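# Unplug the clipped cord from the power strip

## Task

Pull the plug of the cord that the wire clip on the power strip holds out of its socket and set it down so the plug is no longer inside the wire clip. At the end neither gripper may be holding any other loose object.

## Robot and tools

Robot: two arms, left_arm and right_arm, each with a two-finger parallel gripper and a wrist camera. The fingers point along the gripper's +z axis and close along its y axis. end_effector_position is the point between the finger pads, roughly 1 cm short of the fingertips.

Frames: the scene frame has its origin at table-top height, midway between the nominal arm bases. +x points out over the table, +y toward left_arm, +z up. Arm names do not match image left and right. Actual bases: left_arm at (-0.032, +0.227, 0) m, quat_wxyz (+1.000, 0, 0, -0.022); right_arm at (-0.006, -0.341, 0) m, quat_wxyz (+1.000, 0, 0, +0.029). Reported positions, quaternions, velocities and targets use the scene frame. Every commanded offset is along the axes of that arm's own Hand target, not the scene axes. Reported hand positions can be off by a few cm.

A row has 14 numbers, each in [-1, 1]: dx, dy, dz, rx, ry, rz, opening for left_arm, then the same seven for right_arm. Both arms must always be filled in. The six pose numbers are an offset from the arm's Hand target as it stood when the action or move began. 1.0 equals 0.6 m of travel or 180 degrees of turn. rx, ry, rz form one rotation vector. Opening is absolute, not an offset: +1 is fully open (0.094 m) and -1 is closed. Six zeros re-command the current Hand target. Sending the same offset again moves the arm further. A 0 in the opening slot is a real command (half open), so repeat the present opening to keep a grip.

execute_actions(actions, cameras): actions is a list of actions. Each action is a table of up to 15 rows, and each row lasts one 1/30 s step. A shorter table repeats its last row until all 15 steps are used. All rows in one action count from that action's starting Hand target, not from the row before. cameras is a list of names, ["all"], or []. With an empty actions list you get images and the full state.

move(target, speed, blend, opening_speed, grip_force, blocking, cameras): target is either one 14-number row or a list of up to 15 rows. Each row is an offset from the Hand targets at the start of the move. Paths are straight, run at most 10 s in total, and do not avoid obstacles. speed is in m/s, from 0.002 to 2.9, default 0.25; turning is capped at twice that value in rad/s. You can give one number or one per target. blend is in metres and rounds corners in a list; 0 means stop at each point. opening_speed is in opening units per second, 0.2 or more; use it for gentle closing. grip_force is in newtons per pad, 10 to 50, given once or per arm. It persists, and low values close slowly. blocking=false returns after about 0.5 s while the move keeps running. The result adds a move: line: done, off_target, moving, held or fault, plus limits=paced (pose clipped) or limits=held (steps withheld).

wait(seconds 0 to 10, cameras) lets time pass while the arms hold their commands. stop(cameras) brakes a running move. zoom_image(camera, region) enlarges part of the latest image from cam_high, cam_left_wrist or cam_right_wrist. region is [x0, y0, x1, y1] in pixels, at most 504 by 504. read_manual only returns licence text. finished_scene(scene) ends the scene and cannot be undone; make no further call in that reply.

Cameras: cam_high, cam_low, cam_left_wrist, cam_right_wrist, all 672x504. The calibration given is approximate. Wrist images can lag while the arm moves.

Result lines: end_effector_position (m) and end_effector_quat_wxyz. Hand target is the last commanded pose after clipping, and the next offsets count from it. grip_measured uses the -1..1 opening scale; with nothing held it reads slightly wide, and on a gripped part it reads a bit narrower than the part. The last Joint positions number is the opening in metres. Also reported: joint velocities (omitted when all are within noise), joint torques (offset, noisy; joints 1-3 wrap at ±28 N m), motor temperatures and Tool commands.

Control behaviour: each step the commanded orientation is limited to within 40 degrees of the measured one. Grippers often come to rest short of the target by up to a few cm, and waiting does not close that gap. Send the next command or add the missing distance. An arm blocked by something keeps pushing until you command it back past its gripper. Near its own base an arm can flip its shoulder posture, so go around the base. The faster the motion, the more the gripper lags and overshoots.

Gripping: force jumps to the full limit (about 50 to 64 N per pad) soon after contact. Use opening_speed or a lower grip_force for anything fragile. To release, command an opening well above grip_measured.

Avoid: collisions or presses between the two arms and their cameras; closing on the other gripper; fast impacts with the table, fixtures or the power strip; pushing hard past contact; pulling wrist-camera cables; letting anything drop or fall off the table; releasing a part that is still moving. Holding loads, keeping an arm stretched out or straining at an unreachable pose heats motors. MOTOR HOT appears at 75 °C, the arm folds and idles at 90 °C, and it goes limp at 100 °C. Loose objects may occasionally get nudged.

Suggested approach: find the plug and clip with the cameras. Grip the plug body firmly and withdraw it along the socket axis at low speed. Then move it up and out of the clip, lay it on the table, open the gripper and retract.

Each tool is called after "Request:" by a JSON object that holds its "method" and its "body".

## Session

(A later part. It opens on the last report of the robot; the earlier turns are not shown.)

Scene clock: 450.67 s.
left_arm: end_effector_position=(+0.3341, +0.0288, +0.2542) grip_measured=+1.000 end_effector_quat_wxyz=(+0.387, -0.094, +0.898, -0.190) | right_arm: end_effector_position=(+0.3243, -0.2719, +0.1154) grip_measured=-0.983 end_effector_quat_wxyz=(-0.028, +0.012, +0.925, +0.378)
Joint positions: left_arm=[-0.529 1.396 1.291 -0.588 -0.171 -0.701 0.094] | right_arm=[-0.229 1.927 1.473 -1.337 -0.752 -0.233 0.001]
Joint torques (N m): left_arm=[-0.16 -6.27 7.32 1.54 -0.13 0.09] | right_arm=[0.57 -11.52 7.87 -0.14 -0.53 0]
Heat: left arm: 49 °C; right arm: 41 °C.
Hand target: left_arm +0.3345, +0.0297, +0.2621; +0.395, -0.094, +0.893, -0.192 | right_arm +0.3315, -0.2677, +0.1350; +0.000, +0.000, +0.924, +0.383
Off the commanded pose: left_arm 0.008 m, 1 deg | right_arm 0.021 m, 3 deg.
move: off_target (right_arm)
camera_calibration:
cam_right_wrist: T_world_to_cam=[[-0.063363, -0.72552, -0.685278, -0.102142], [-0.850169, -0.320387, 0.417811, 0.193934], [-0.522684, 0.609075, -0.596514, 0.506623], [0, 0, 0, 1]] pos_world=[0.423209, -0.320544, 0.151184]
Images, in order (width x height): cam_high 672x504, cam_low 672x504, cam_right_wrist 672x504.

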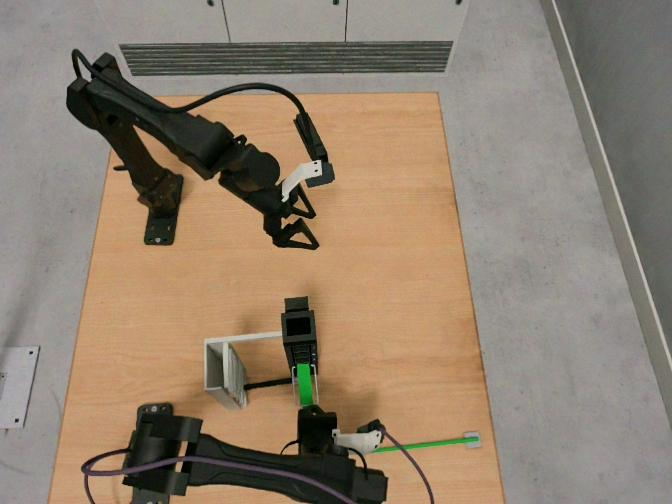

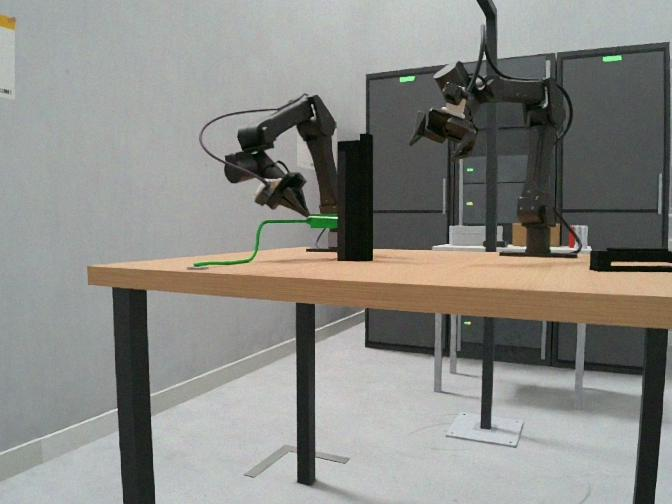

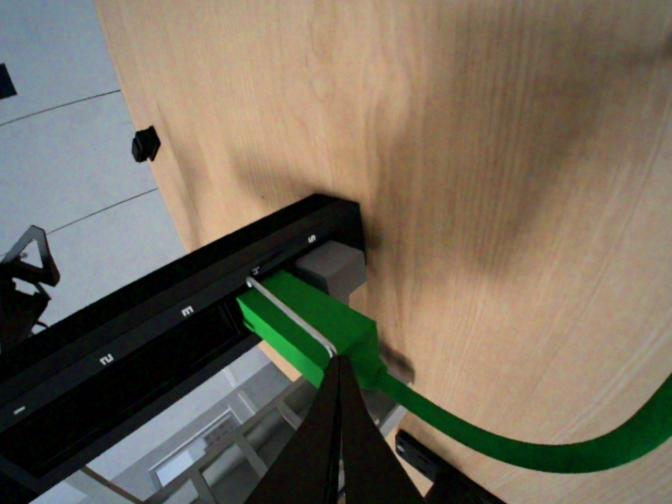

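Request:
{"method": "move", "body": {"target": [0,0,0,0,0,0,1, 0,-0.0139,0.0203,0,0,0,-1], "speed": 0.04, "cameras": ["cam_right_wrist","cam_low"]}}

Request:
{"method": "zoom_image", "body": {"camera": "cam_right_wrist", "region": [270, 300, 390, 400]}}

Request:
{"method": "zoom_image", "body": {"camera": "cam_low", "region": [290, 200, 340, 240]}}

Scene clock: 484.43 s.
left_arm: end_effector_position=(+0.3341, +0.0288, +0.2542) grip_measured=+1.000 end_effector_quat_wxyz=(+0.387, -0.094, +0.898, -0.190) | right_arm: end_effector_position=(+0.3301, -0.2721, +0.1141) grip_measured=-0.983 end_effector_quat_wxyz=(-0.016, +0.009, +0.927, +0.376)
Joint positions: left_arm=[-0.529 1.396 1.291 -0.588 -0.171 -0.701 0.094] | right_arm=[-0.226 1.927 1.473 -1.307 -0.752 -0.223 0.001]
Joint torques (N m): left_arm=[-0.1 -6.48 7.31 1.53 -0.16 0.09] | right_arm=[0.99 -10.77 4.21 0.18 -0.54 0.01]
Motor temperatures (°C): left_arm=[26 29 50 36 27 27 24] | right_arm=[25 38 41 30 27 24 26]
Heat: left arm: 50 °C; right arm: 41 °C.
Hand target: left_arm +0.3345, +0.0297, +0.2621; +0.395, -0.094, +0.893, -0.192 | right_arm +0.3314, -0.2649, +0.1205; +0.000, +0.000, +0.924, +0.383
Off the commanded pose: left_arm 0.008 m, 1 deg | right_arm 0.010 m, 2 deg.
move: done
camera_calibration:
cam_right_wrist: T_world_to_cam=[[-0.0501095, -0.729088, -0.682583, -0.108358], [-0.861199, -0.314571, 0.399225, 0.206741], [-0.505791, 0.607845, -0.612127, 0.504875], [0, 0, 0, 1]] pos_world=[0.427977, -0.320853, 0.152548]
Images, in order (width x height): cam_low 672x504, cam_right_wrist 672x504.

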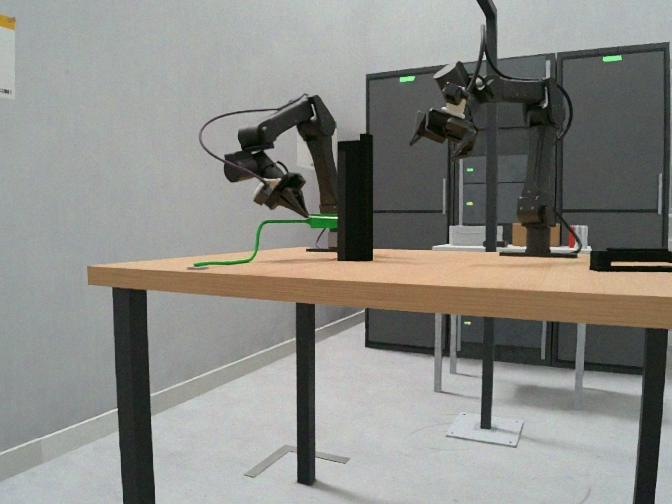

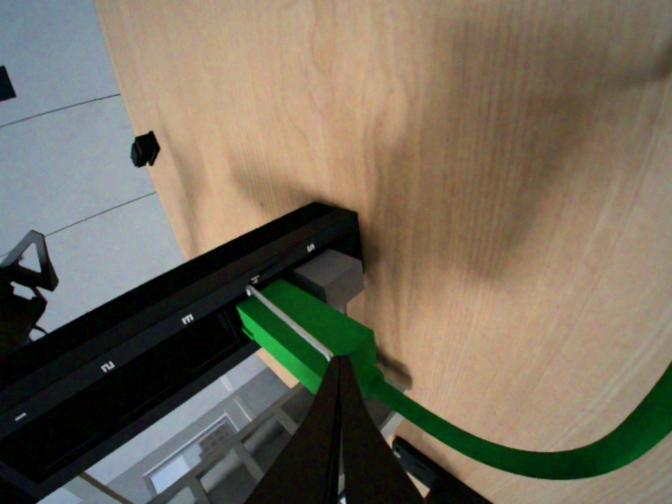

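Scaled by 4.200 from the camera's 672x504 image, which has a finer 960x720 frame.

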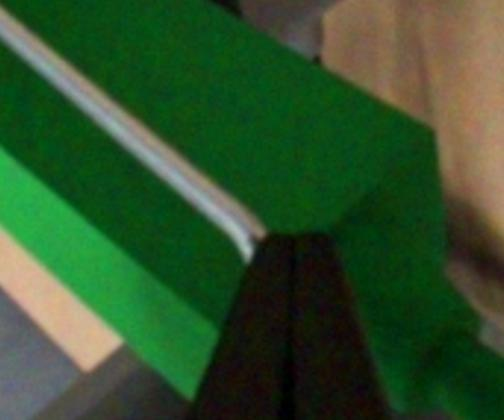

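Scaled by 10.080 from the camera's 672x504 image, which has a finer 960x720 frame.

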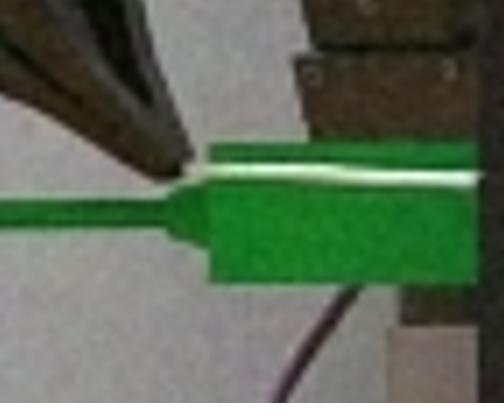

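Request:
{"method": "move", "body": {"target": [0,0,0,0,0,0,1, -0.0068,-0.0118,0.0108,0,0,0,-1], "speed": 0.04, "cameras": ["cam_right_wrist","cam_low"]}}

Request:
{"method": "zoom_image", "body": {"camera": "cam_right_wrist", "region": [270, 300, 390, 400]}}

Request:
{"method": "zoom_image", "body": {"camera": "cam_low", "region": [290, 200, 340, 240]}}

Scene clock: 517.27 s.
left_arm: end_effector_position=(+0.3341, +0.0288, +0.2542) grip_measured=+1.000 end_effector_quat_wxyz=(+0.387, -0.094, +0.898, -0.190) | right_arm: end_effector_position=(+0.3358, -0.2718, +0.1108) grip_measured=-0.983 end_effector_quat_wxyz=(-0.002, +0.003, +0.928, +0.373)
Joint positions: left_arm=[-0.529 1.396 1.291 -0.588 -0.171 -0.701 0.094] | right_arm=[-0.222 1.927 1.464 -1.265 -0.752 -0.22 0.001]
Joint torques (N m): left_arm=[-0.12 -6.24 7.25 1.48 -0.19 0.08] | right_arm=[0.75 -8.99 4.27 0.12 -0.55 0.01]
Heat: left arm: 50 °C; right arm: 40 °C.
Hand target: left_arm +0.3345, +0.0297, +0.2621; +0.395, -0.094, +0.893, -0.192 | right_arm +0.3355, -0.2654, +0.1109; +0.000, +0.000, +0.924, +0.383
Off the commanded pose: left_arm 0.008 m, 1 deg | right_arm 0.006 m, 1 deg.
move: done
camera_calibration:
cam_right_wrist: T_world_to_cam=[[-0.0280008, -0.732848, -0.679816, -0.11885], [-0.872422, -0.314061, 0.374494, 0.219713], [-0.487951, 0.603573, -0.630558, 0.50048], [0, 0, 0, 1]] pos_world=[0.432564, -0.320172, 0.152505]
Images, in order (width x height): cam_low 672x504, cam_right_wrist 672x504.

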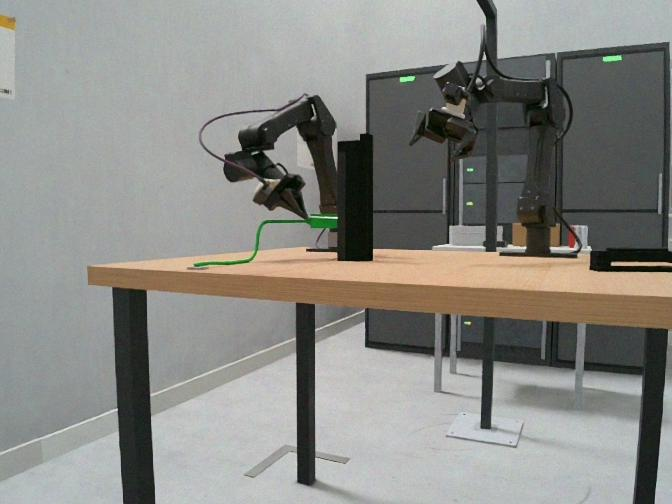

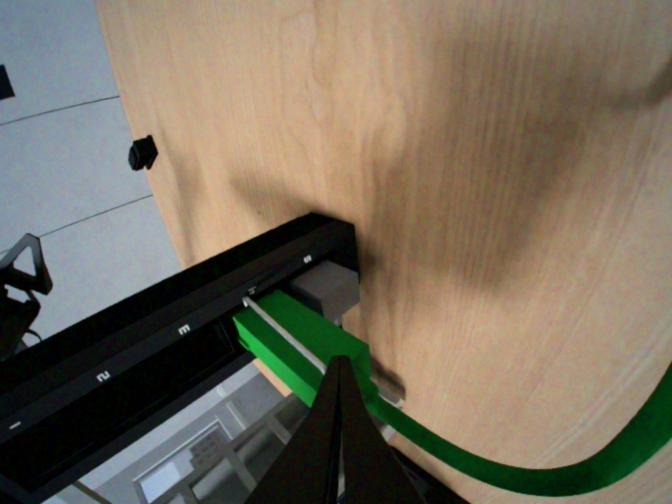

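Scaled by 4.200 from the camera's 672x504 image, which has a finer 960x720 frame.

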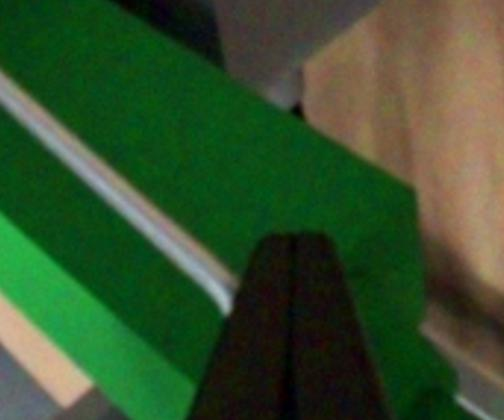

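Scaled by 10.080 from the camera's 672x504 image, which has a finer 960x720 frame.

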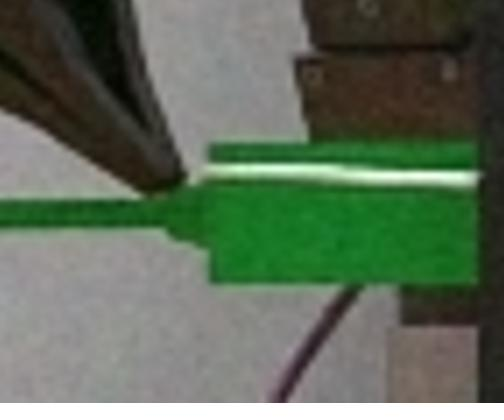

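Request:
{"method": "move", "body": {"target": [0,0,0,0,0,0,1, 0.0,-0.004,0.0133,0,0,0,-1], "speed": 0.04, "cameras": ["cam_right_wrist","cam_low"]}}

Request:
{"method": "zoom_image", "body": {"camera": "cam_right_wrist", "region": [270, 300, 390, 400]}}

Request:
{"method": "zoom_image", "body": {"camera": "cam_low", "region": [290, 200, 340, 240]}}

Scene clock: 521.40 s.
left_arm: end_effector_position=(+0.3341, +0.0288, +0.2542) grip_measured=+1.000 end_effector_quat_wxyz=(+0.387, -0.094, +0.898, -0.190) | right_arm: end_effector_position=(+0.3359, -0.2672, +0.1040) grip_measured=-0.983 end_effector_quat_wxyz=(-0.001, +0.001, +0.928, +0.373)
Joint positions: left_arm=[-0.529 1.396 1.291 -0.588 -0.171 -0.701 0.094] | right_arm=[-0.209 1.927 1.438 -1.225 -0.753 -0.205 0.001]
Joint torques (N m): left_arm=[0.12 -6.64 7.36 1.49 -0.19 0.07] | right_arm=[0.59 -8.83 4.27 0.2 -0.54 0]
Heat: left arm: 50 °C; right arm: 40 °C.
Hand target: left_arm +0.3345, +0.0297, +0.2621; +0.395, -0.094, +0.893, -0.192 | right_arm +0.3355, -0.2614, +0.1036; +0.000, +0.000, +0.924, +0.383
Off the commanded pose: left_arm 0.008 m, 1 deg | right_arm 0.006 m, 1 deg.
move: done
camera_calibration:
cam_right_wrist: T_world_to_cam=[[-0.0251077, -0.733268, -0.679476, -0.121255], [-0.872679, -0.315478, 0.3727, 0.223711], [-0.487649, 0.602322, -0.631986, 0.493157], [0, 0, 0, 1]] pos_world=[0.43267, -0.315376, 0.145901]
Images, in order (width x height): cam_low 672x504, cam_right_wrist 672x504.

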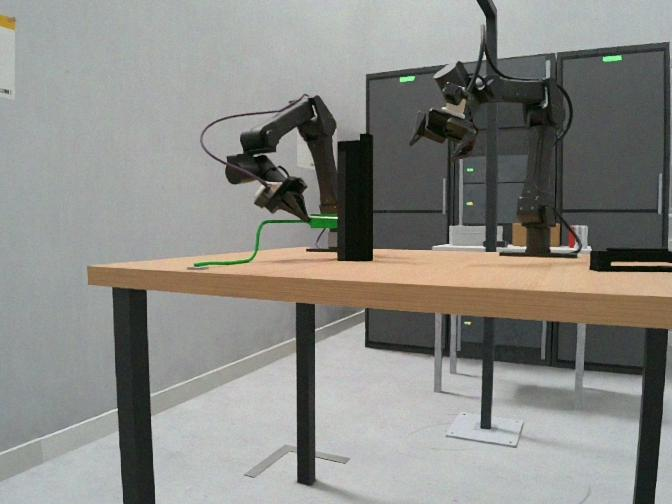

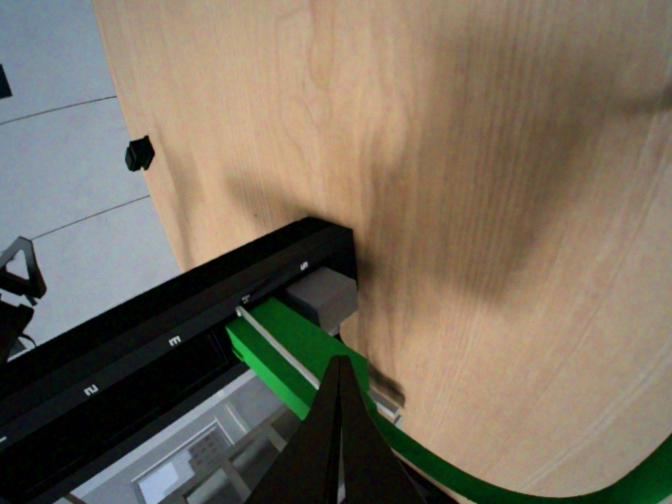

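Scaled by 4.200 from the camera's 672x504 image, which has a finer 960x720 frame.

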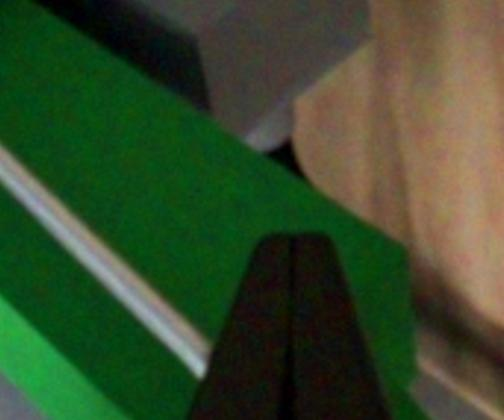

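Scaled by 10.080 from the camera's 672x504 image, which has a finer 960x720 frame.

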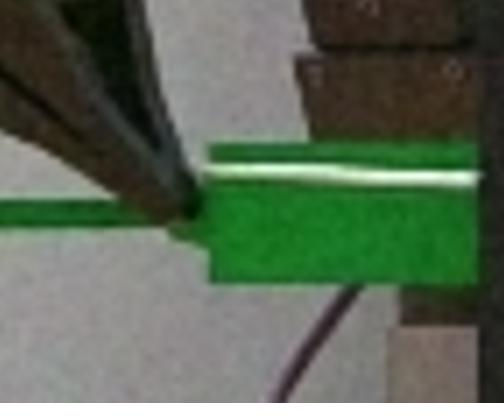

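Request:
{"method": "move", "body": {"target": [[0,0,0,0,0,0,1, 0,0.031,-0.0256,0,0,0,-1],[0,0,0,0,0,0,1, 0,0.0589,-0.04,0,0,0,-1]], "speed": 0.05, "blend": [0.005,0], "cameras": ["cam_right_wrist","cam_low","cam_high"]}}

Request:
{"method": "zoom_image", "body": {"camera": "cam_right_wrist", "region": [210, 260, 450, 420]}}

Request:
{"method": "zoom_image", "body": {"camera": "cam_low", "region": [280, 180, 350, 240]}}

Scene clock: 533.97 s.
left_arm: end_effector_position=(+0.3341, +0.0288, +0.2542) grip_measured=+1.000 end_effector_quat_wxyz=(+0.387, -0.094, +0.898, -0.190) | right_arm: end_effector_position=(+0.3311, -0.2615, +0.1237) grip_measured=-0.983 end_effector_quat_wxyz=(-0.022, +0.011, +0.928, +0.371)
Joint positions: left_arm=[-0.529 1.396 1.291 -0.588 -0.171 -0.701 0.094] | right_arm=[-0.19 1.919 1.506 -1.328 -0.746 -0.175 0.001]
Joint torques (N m): left_arm=[-0.14 -6.53 7.49 1.53 -0.16 0.07] | right_arm=[0.88 -11.52 7.92 -0.15 -0.68 0.06]
Heat: left arm: 50 °C; right arm: 40 °C.
Hand target: left_arm +0.3345, +0.0297, +0.2621; +0.395, -0.094, +0.893, -0.192 | right_arm +0.3355, -0.2534, +0.1455; +0.000, +0.000, +0.924, +0.383
Off the commanded pose: left_arm 0.008 m, 1 deg | right_arm 0.024 m, 3 deg.
move: off_target (right_arm)
camera_calibration:
cam_right_wrist: T_world_to_cam=[[-0.058083, -0.736194, -0.674274, -0.0943026], [-0.854983, -0.31201, 0.414312, 0.203808], [-0.515394, 0.600557, -0.61131, 0.505948], [0, 0, 0, 1]] pos_world=[0.429537, -0.309686, 0.161266]
Images, in order (width x height): cam_high 672x504, cam_low 672x504, cam_right_wrist 672x504.

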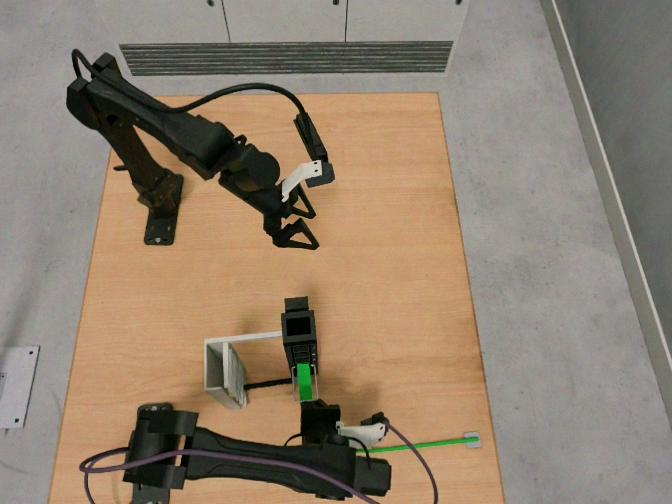

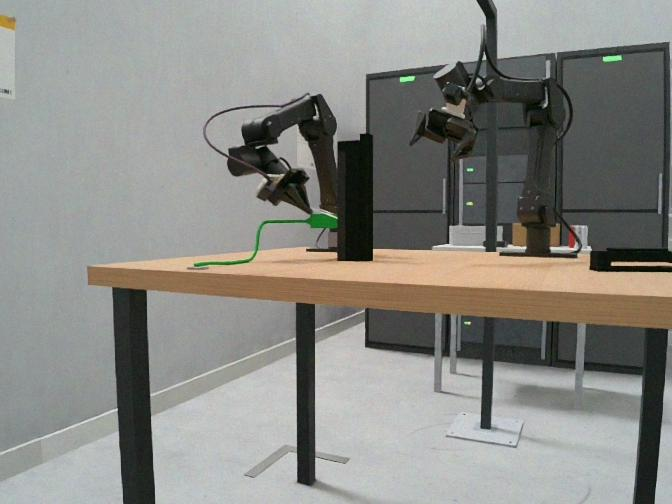

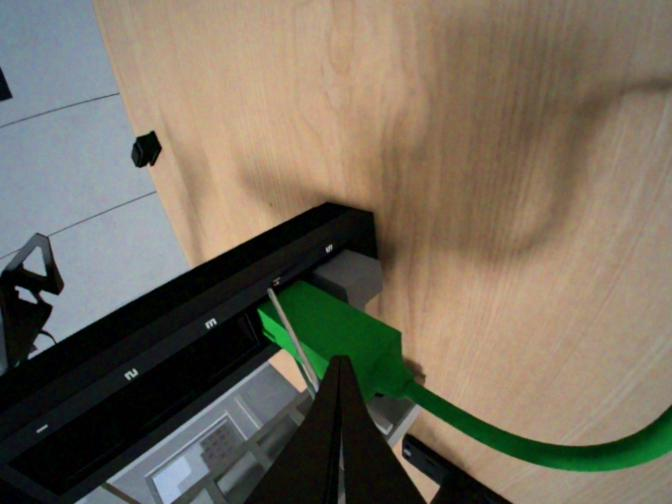

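Scaled by 2.100 from the camera's 672x504 image, which has a finer 960x720 frame.

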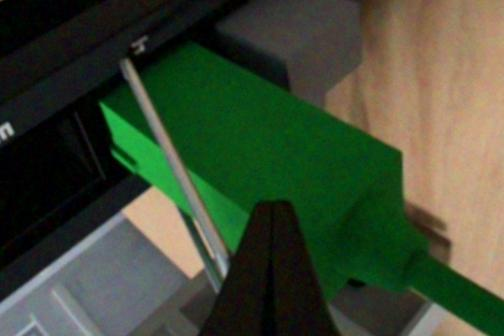

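Scaled by 7.200 from the camera's 672x504 image, which has a finer 960x720 frame.

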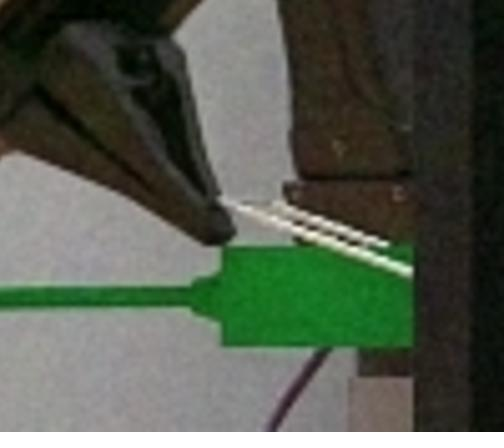

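Request:
{"method": "move", "body": {"target": [[0,0,0,0,0,0,1, -0.0033,0.028,-0.0182,0,0,0,-1],[0,0,0,0,0,0,1, -0.0033,0.061,-0.0224,0,0,0,-1]], "speed": 0.05, "blend": [0.005,0], "cameras": ["cam_right_wrist","cam_low","cam_high"]}}

Request:
{"method": "zoom_image", "body": {"camera": "cam_right_wrist", "region": [210, 260, 450, 420]}}

Request:
{"method": "zoom_image", "body": {"camera": "cam_low", "region": [280, 170, 350, 240]}}

Scene clock: 542.97 s.
left_arm: end_effector_position=(+0.3341, +0.0288, +0.2542) grip_measured=+1.000 end_effector_quat_wxyz=(+0.387, -0.094, +0.898, -0.190) | right_arm: end_effector_position=(+0.3334, -0.2425, +0.1593) grip_measured=-0.983 end_effector_quat_wxyz=(-0.028, +0.012, +0.927, +0.375)
Joint positions: left_arm=[-0.529 1.396 1.291 -0.588 -0.171 -0.701 0.094] | right_arm=[-0.138 1.903 1.623 -1.426 -0.761 -0.107 0.001]
Joint torques (N m): left_arm=[-0.27 -6.26 7.21 1.54 -0.17 0.08] | right_arm=[0.5 -11.63 8.23 -0.02 -0.54 0]
Heat: left arm: 50 °C; right arm: 41 °C.
Hand target: left_arm +0.3345, +0.0297, +0.2621; +0.395, -0.094, +0.893, -0.192 | right_arm +0.3374, -0.2371, +0.1809; +0.000, +0.000, +0.924, +0.383
Off the commanded pose: left_arm 0.008 m, 1 deg | right_arm 0.023 m, 4 deg.
move: off_target (right_arm)
camera_calibration:
cam_right_wrist: T_world_to_cam=[[-0.0643477, -0.730382, -0.680001, -0.0517623], [-0.85018, -0.316685, 0.4206, 0.193249], [-0.522545, 0.605188, -0.600578, 0.519269], [0, 0, 0, 1]] pos_world=[0.432307, -0.290863, 0.195383]
Images, in order (width x height): cam_high 672x504, cam_low 672x504, cam_right_wrist 672x504.

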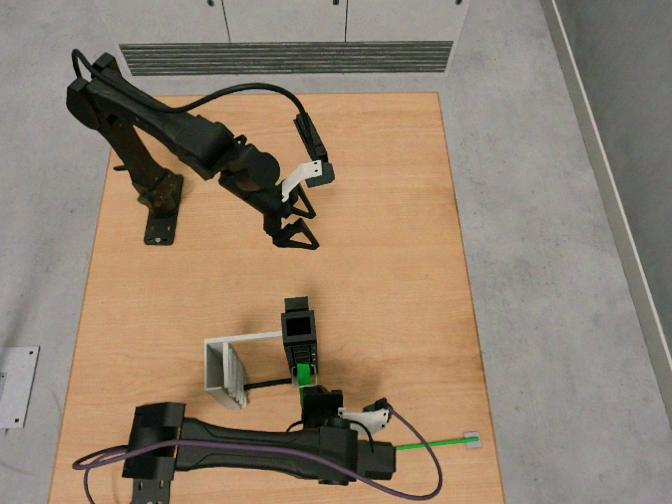

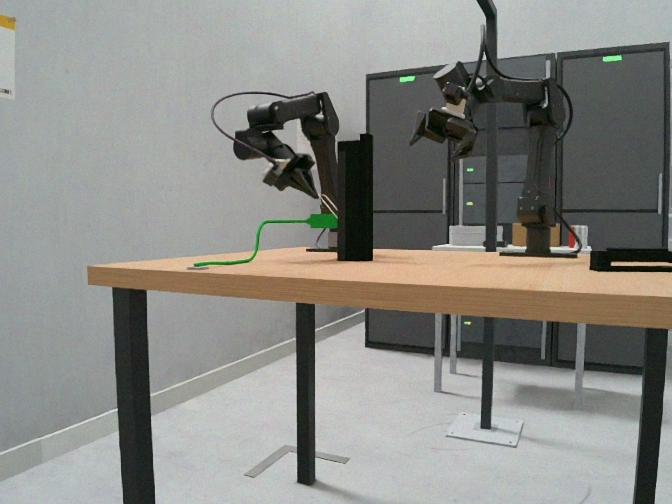

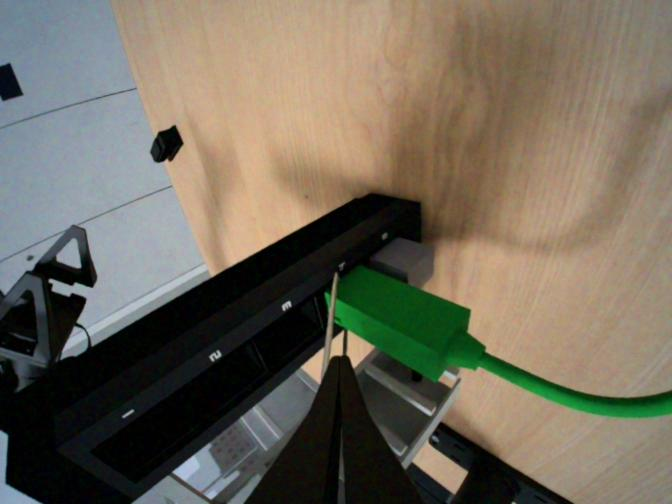

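Scaled by 2.100 from the camera's 672x504 image, which has a finer 960x720 frame.

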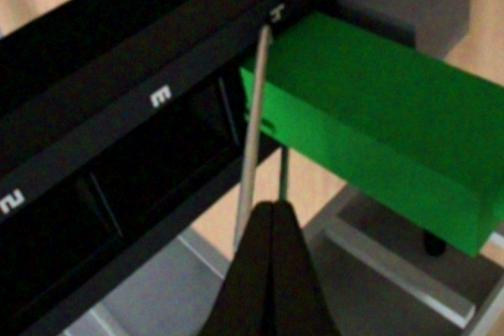

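Scaled by 7.200 from the camera's 672x504 image, which has a finer 960x720 frame.

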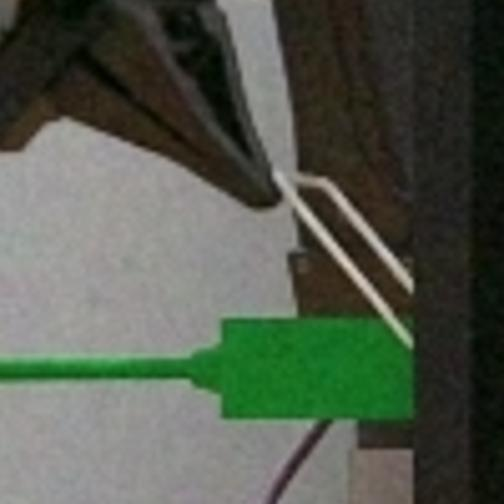

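Request:
{"method": "move", "body": {"target": [[0,0,0,0,0,0,1, 0,0.0403,0.005,0,0,0,-1],[0,0,0,0,0,0,1, 0,0.0645,0.0173,0,0,0,-1]], "speed": 0.05, "blend": [0.005,0], "cameras": ["cam_right_wrist","cam_low","cam_high"]}}

Request:
{"method": "zoom_image", "body": {"camera": "cam_right_wrist", "region": [210, 260, 450, 420]}}

Request:
{"method": "zoom_image", "body": {"camera": "cam_low", "region": [280, 170, 350, 240]}}

Scene clock: 553.10 s.
left_arm: end_effector_position=(+0.3341, +0.0288, +0.2542) grip_measured=+1.000 end_effector_quat_wxyz=(+0.387, -0.094, +0.898, -0.190) | right_arm: end_effector_position=(+0.3316, -0.2083, +0.1785) grip_measured=-0.983 end_effector_quat_wxyz=(-0.035, +0.016, +0.927, +0.372)
Joint positions: left_arm=[-0.529 1.396 1.291 -0.588 -0.171 -0.701 0.094] | right_arm=[-0.038 1.877 1.67 -1.418 -0.765 0.034 0.001]
Joint torques (N m): left_arm=[-0.06 -6.31 7.1 1.51 -0.12 0.1] | right_arm=[0.55 -11.62 8.34 0.32 -0.54 0.06]
Motor temperatures (°C): left_arm=[25 29 50 36 27 27 24] | right_arm=[25 43 42 29 28 24 27]
Heat: left arm: 50 °C; right arm: 43 °C.
Hand target: left_arm +0.3345, +0.0297, +0.2621; +0.395, -0.094, +0.893, -0.192 | right_arm +0.3375, -0.2025, +0.2010; +0.000, +0.000, +0.924, +0.383
Off the commanded pose: left_arm 0.008 m, 1 deg | right_arm 0.024 m, 5 deg.
move: off_target (right_arm)
camera_calibration:
cam_right_wrist: T_world_to_cam=[[-0.0774632, -0.733815, -0.674918, -0.0110567], [-0.843097, -0.313114, 0.437204, 0.189914], [-0.532154, 0.602888, -0.594422, 0.510752], [0, 0, 0, 1]] pos_world=[0.431058, -0.256575, 0.213109]
Images, in order (width x height): cam_high 672x504, cam_low 672x504, cam_right_wrist 672x504.

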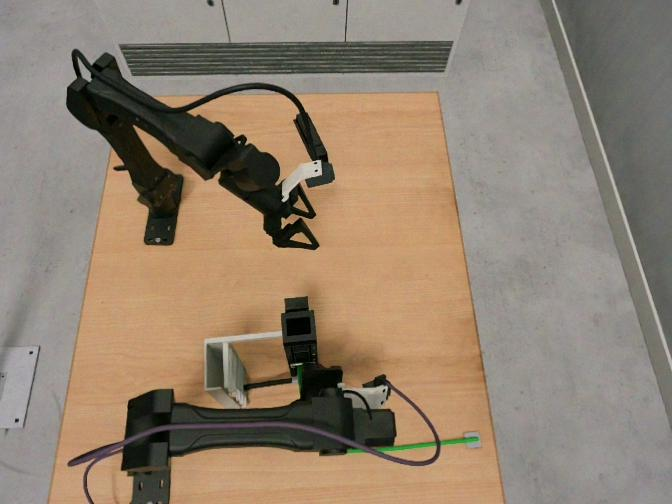

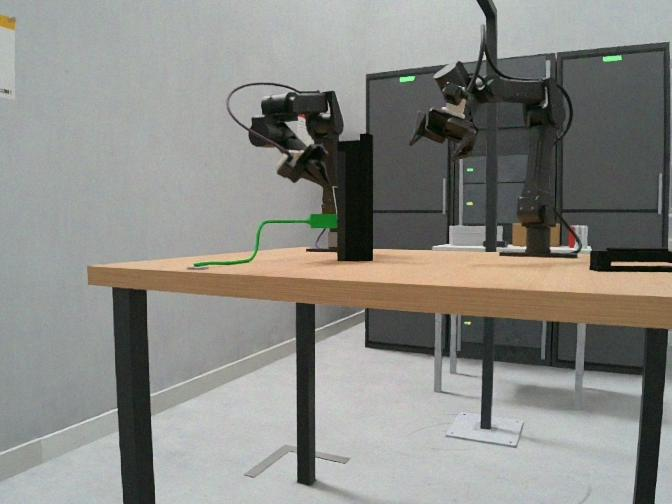

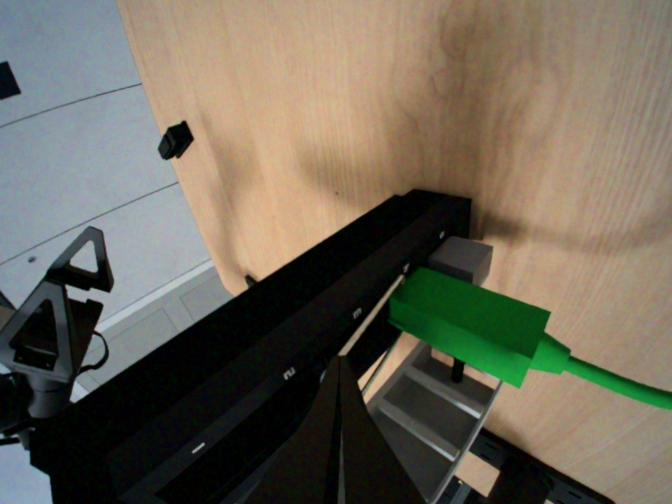

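Scaled by 2.100 from the camera's 672x504 image, which has a finer 960x720 frame.

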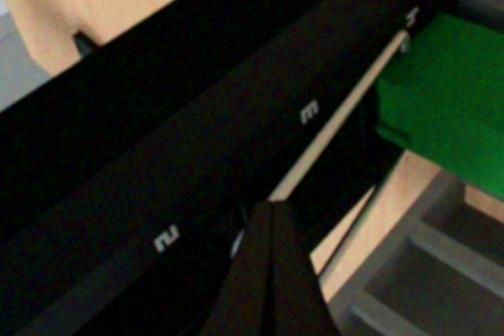

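Scaled by 7.200 from the camera's 672x504 image, which has a finer 960x720 frame.

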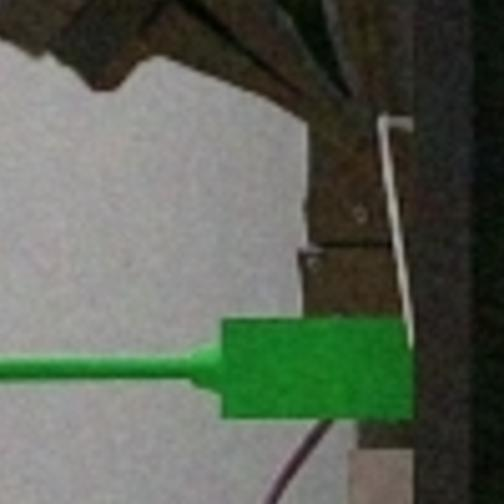

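Request:
{"method": "move", "body": {"target": [0,0,0,0,0,0,1, 0,0.0094,0.0094,0,0,0,-1], "speed": 0.04, "cameras": ["cam_right_wrist","cam_low"]}}

Request:
{"method": "zoom_image", "body": {"camera": "cam_low", "region": [280, 170, 350, 240]}}

Scene clock: 557.40 s.
left_arm: end_effector_position=(+0.3341, +0.0288, +0.2542) grip_measured=+1.000 end_effector_quat_wxyz=(+0.387, -0.094, +0.898, -0.190) | right_arm: end_effector_position=(+0.3320, -0.2004, +0.1797) grip_measured=-0.983 end_effector_quat_wxyz=(-0.035, +0.017, +0.928, +0.372)
Joint positions: left_arm=[-0.529 1.396 1.291 -0.588 -0.171 -0.701 0.094] | right_arm=[-0.015 1.873 1.67 -1.399 -0.765 0.067 0.001]
Joint torques (N m): left_arm=[-0.06 -6.52 7.09 1.52 -0.21 0.05] | right_arm=[0.64 -11.66 7.88 0.45 -0.54 0.02]
Heat: left arm: 50 °C; right arm: 43 °C.
Hand target: left_arm +0.3345, +0.0297, +0.2621; +0.395, -0.094, +0.893, -0.192 | right_arm +0.3375, -0.1945, +0.2009; +0.000, +0.000, +0.924, +0.383
Off the commanded pose: left_arm 0.008 m, 1 deg | right_arm 0.023 m, 5 deg.
move: off_target (right_arm)
camera_calibration:
cam_right_wrist: T_world_to_cam=[[-0.0778508, -0.734499, -0.674129, -0.00460616], [-0.843434, -0.312004, 0.437348, 0.192432], [-0.531563, 0.602631, -0.595212, 0.506833], [0, 0, 0, 1]] pos_world=[0.431359, -0.248777, 0.214408]
Images, in order (width x height): cam_low 672x504, cam_right_wrist 672x504.

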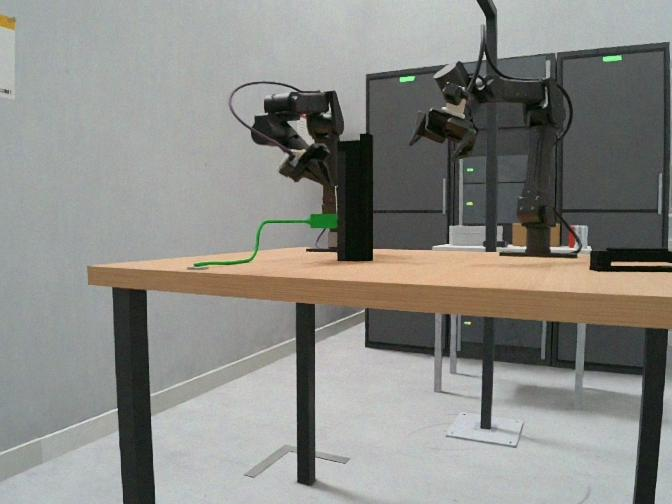

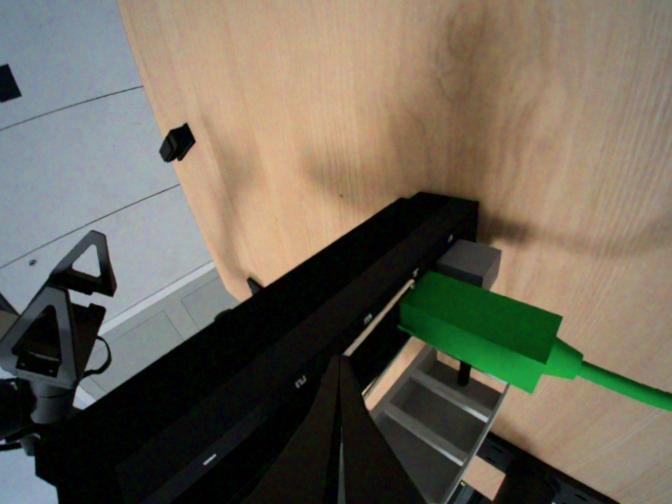

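Scaled by 7.200 from the camera's 672x504 image, which has a finer 960x720 frame.

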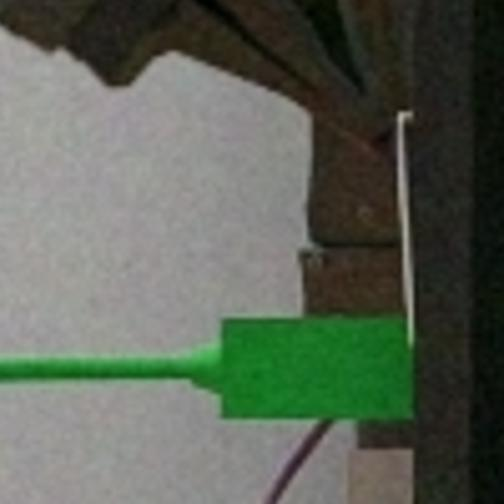

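Request:
{"method": "move", "body": {"target": [0,0,0,0,0,0,1, 0,-0.0471,-0.0471,0,0,0,-1], "speed": 0.05, "cameras": ["cam_right_wrist","cam_low","cam_high"]}}

Request:
{"method": "zoom_image", "body": {"camera": "cam_low", "region": [280, 170, 350, 240]}}

Scene clock: 561.40 s.
left_arm: end_effector_position=(+0.3341, +0.0288, +0.2542) grip_measured=+1.000 end_effector_quat_wxyz=(+0.387, -0.094, +0.898, -0.190) | right_arm: end_effector_position=(+0.3318, -0.2347, +0.1900) grip_measured=-0.983 end_effector_quat_wxyz=(-0.019, +0.011, +0.927, +0.375)
Joint positions: left_arm=[-0.529 1.396 1.291 -0.588 -0.171 -0.701 0.094] | right_arm=[-0.117 1.873 1.707 -1.498 -0.765 -0.072 0.001]
Joint torques (N m): left_arm=[0.31 -6.35 7.19 1.5 -0.15 0.07] | right_arm=[-0.4 -8.69 8.36 0.09 -0.51 -0.2]
Heat: left arm: 50 °C; right arm: 44 °C.
Hand target: left_arm +0.3345, +0.0297, +0.2621; +0.395, -0.094, +0.893, -0.192 | right_arm +0.3375, -0.2344, +0.2009; +0.000, +0.000, +0.924, +0.383
Off the commanded pose: left_arm 0.008 m, 1 deg | right_arm 0.012 m, 3 deg.
move: off_target (right_arm)
camera_calibration:
cam_right_wrist: T_world_to_cam=[[-0.0562563, -0.729743, -0.681403, -0.0275443], [-0.858817, -0.312692, 0.405779, 0.188084], [-0.509184, 0.608029, -0.609125, 0.530018], [0, 0, 0, 1]] pos_world=[0.429857, -0.283554, 0.227758]
Images, in order (width x height): cam_high 672x504, cam_low 672x504, cam_right_wrist 672x504.

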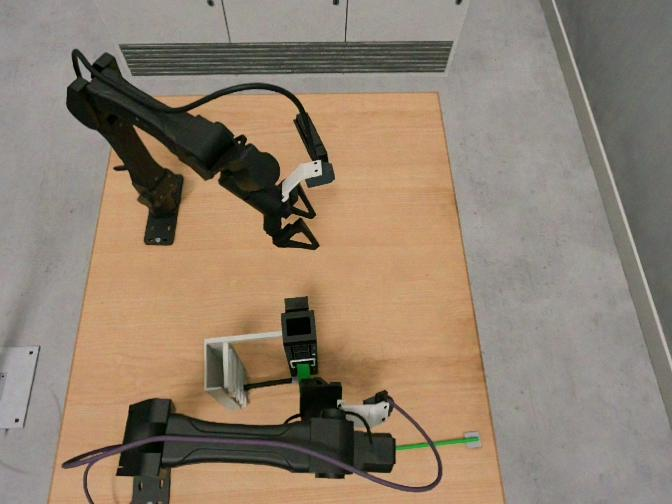

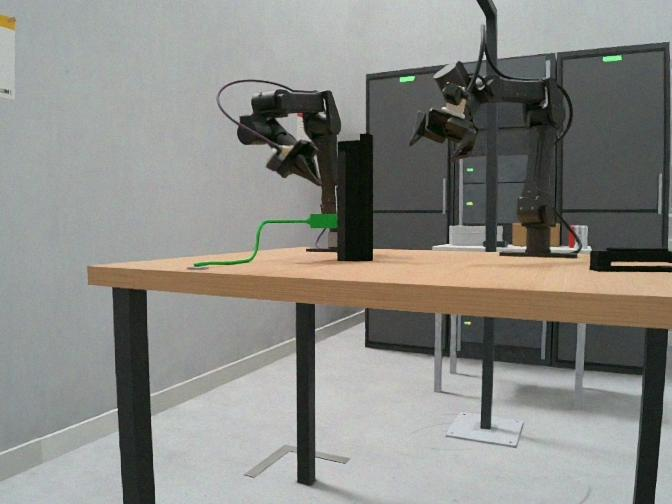

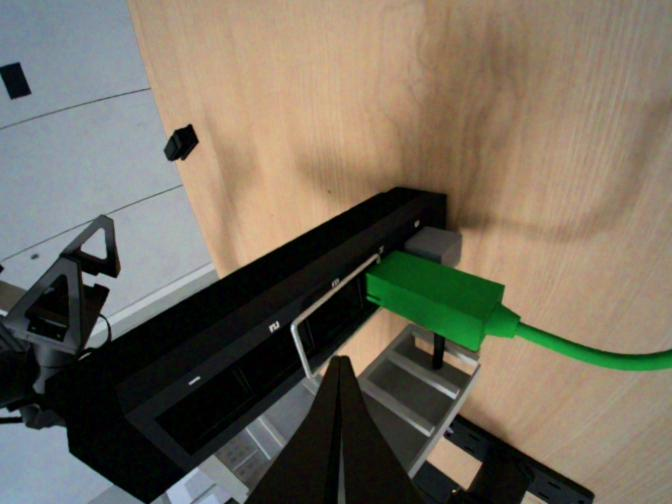

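Scaled by 7.200 from the camera's 672x504 image, which has a finer 960x720 frame.

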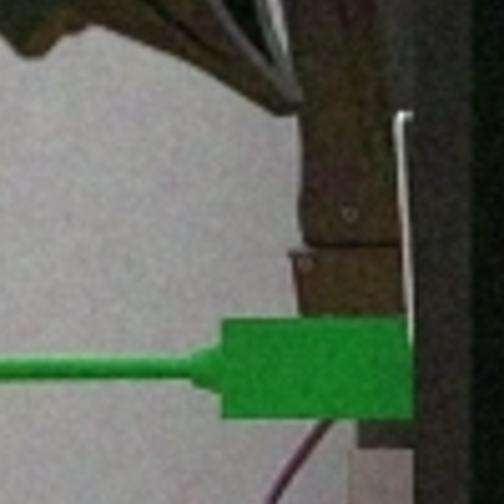

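Request:
{"method": "move", "body": {"target": [[0,0,0,0,0,0,1, 0.0425,-0.1644,-0.0609,0.1607,-0.1405,0.4581,-1],[0,0,0,0,0,0,1, 0.0425,-0.1644,-0.0609,0.1607,-0.1405,0.4581,1]], "speed": 0.2, "cameras": ["cam_right_wrist","cam_low","cam_high"]}}

Request:
{"method": "zoom_image", "body": {"camera": "cam_right_wrist", "region": [200, 280, 480, 504]}}

Scene clock: 624.20 s.
left_arm: end_effector_position=(+0.3341, +0.0288, +0.2542) grip_measured=+1.000 end_effector_quat_wxyz=(+0.387, -0.094, +0.898, -0.190) | right_arm: end_effector_position=(+0.3078, -0.3297, +0.1537) grip_measured=+0.997 end_effector_quat_wxyz=(-0.070, +0.672, +0.735, +0.065)
Joint positions: left_arm=[-0.529 1.396 1.291 -0.588 -0.171 -0.701 0.094] | right_arm=[-0.133 1.758 1.609 -1.453 -0.189 1.404 0.094]
Joint torques (N m): left_arm=[-0.02 -6.58 7.3 1.45 -0.15 0.09] | right_arm=[0.68 -6.5 8.35 0.08 0.07 0.09]
Heat: left arm: 50 °C; right arm: 44 °C.
Hand target: left_arm +0.3345, +0.0297, +0.2621; +0.395, -0.094, +0.893, -0.192 | right_arm +0.3120, -0.3299, +0.1570; -0.065, +0.673, +0.734, +0.059
Off the commanded pose: left_arm 0.008 m, 1 deg | right_arm 0.005 m, 1 deg.
move: done
camera_calibration:
cam_right_wrist: T_world_to_cam=[[-0.997259, -0.071095, 0.0204737, 0.27595], [-0.0412684, 0.764227, 0.643626, 0.219309], [-0.0614051, 0.641017, -0.765066, 0.450478], [0, 0, 0, 1]] pos_world=[0.311906, -0.436747, 0.197843]
Images, in order (width x height): cam_high 672x504, cam_low 672x504, cam_right_wrist 672x504.

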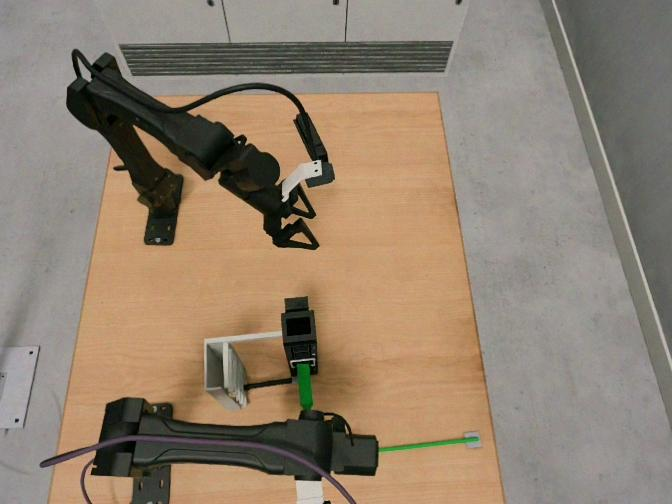

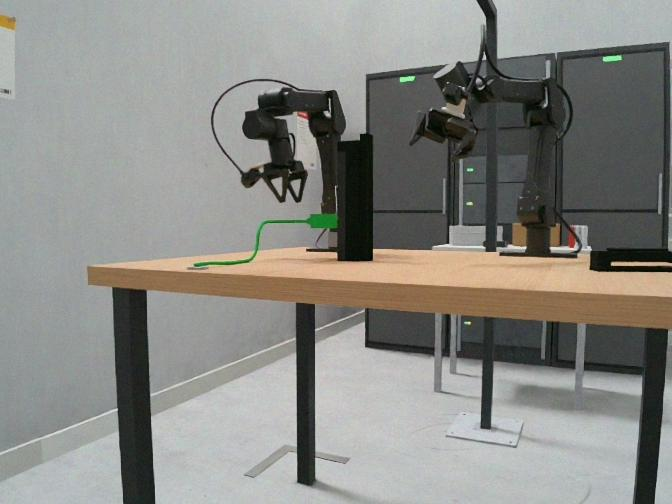

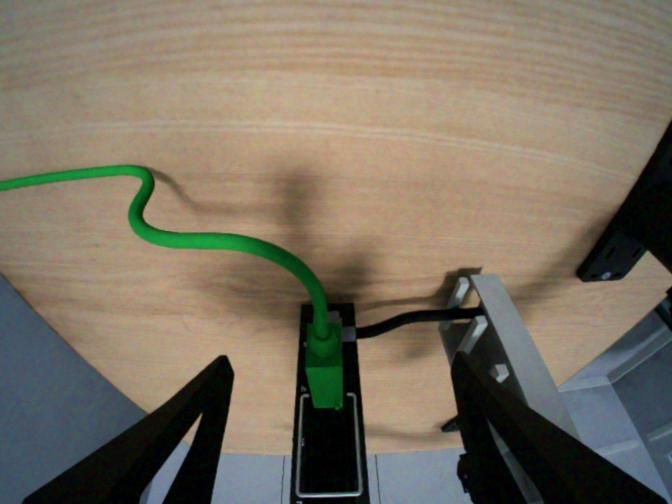

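Scaled by 1.800 from the camera's 672x504 image, which has a finer 960x720 frame.

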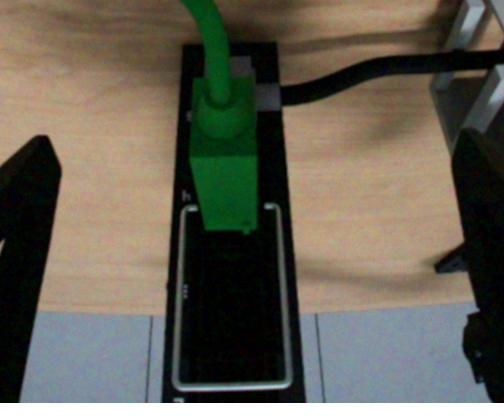

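Request:
{"method": "zoom_image", "body": {"camera": "cam_low", "region": [260, 170, 350, 240]}}

Request:
{"method": "zoom_image", "body": {"camera": "cam_high", "region": [270, 330, 350, 430]}}

Scaled by 5.600 from the camera's 672x504 image, which has a finer 960x720 frame.

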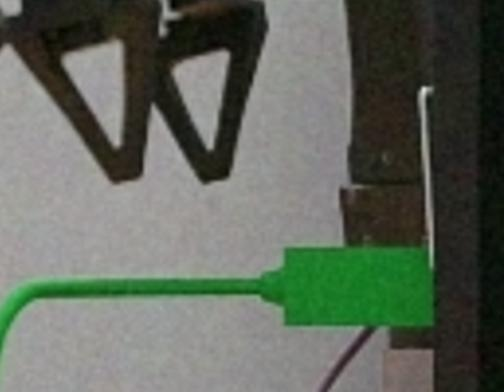

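Scaled by 5.040 from the camera's 672x504 image, which has a finer 960x720 frame.

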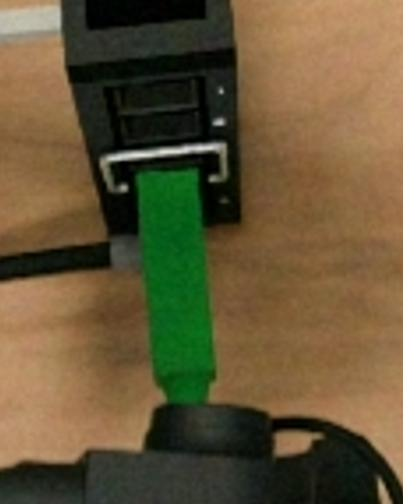

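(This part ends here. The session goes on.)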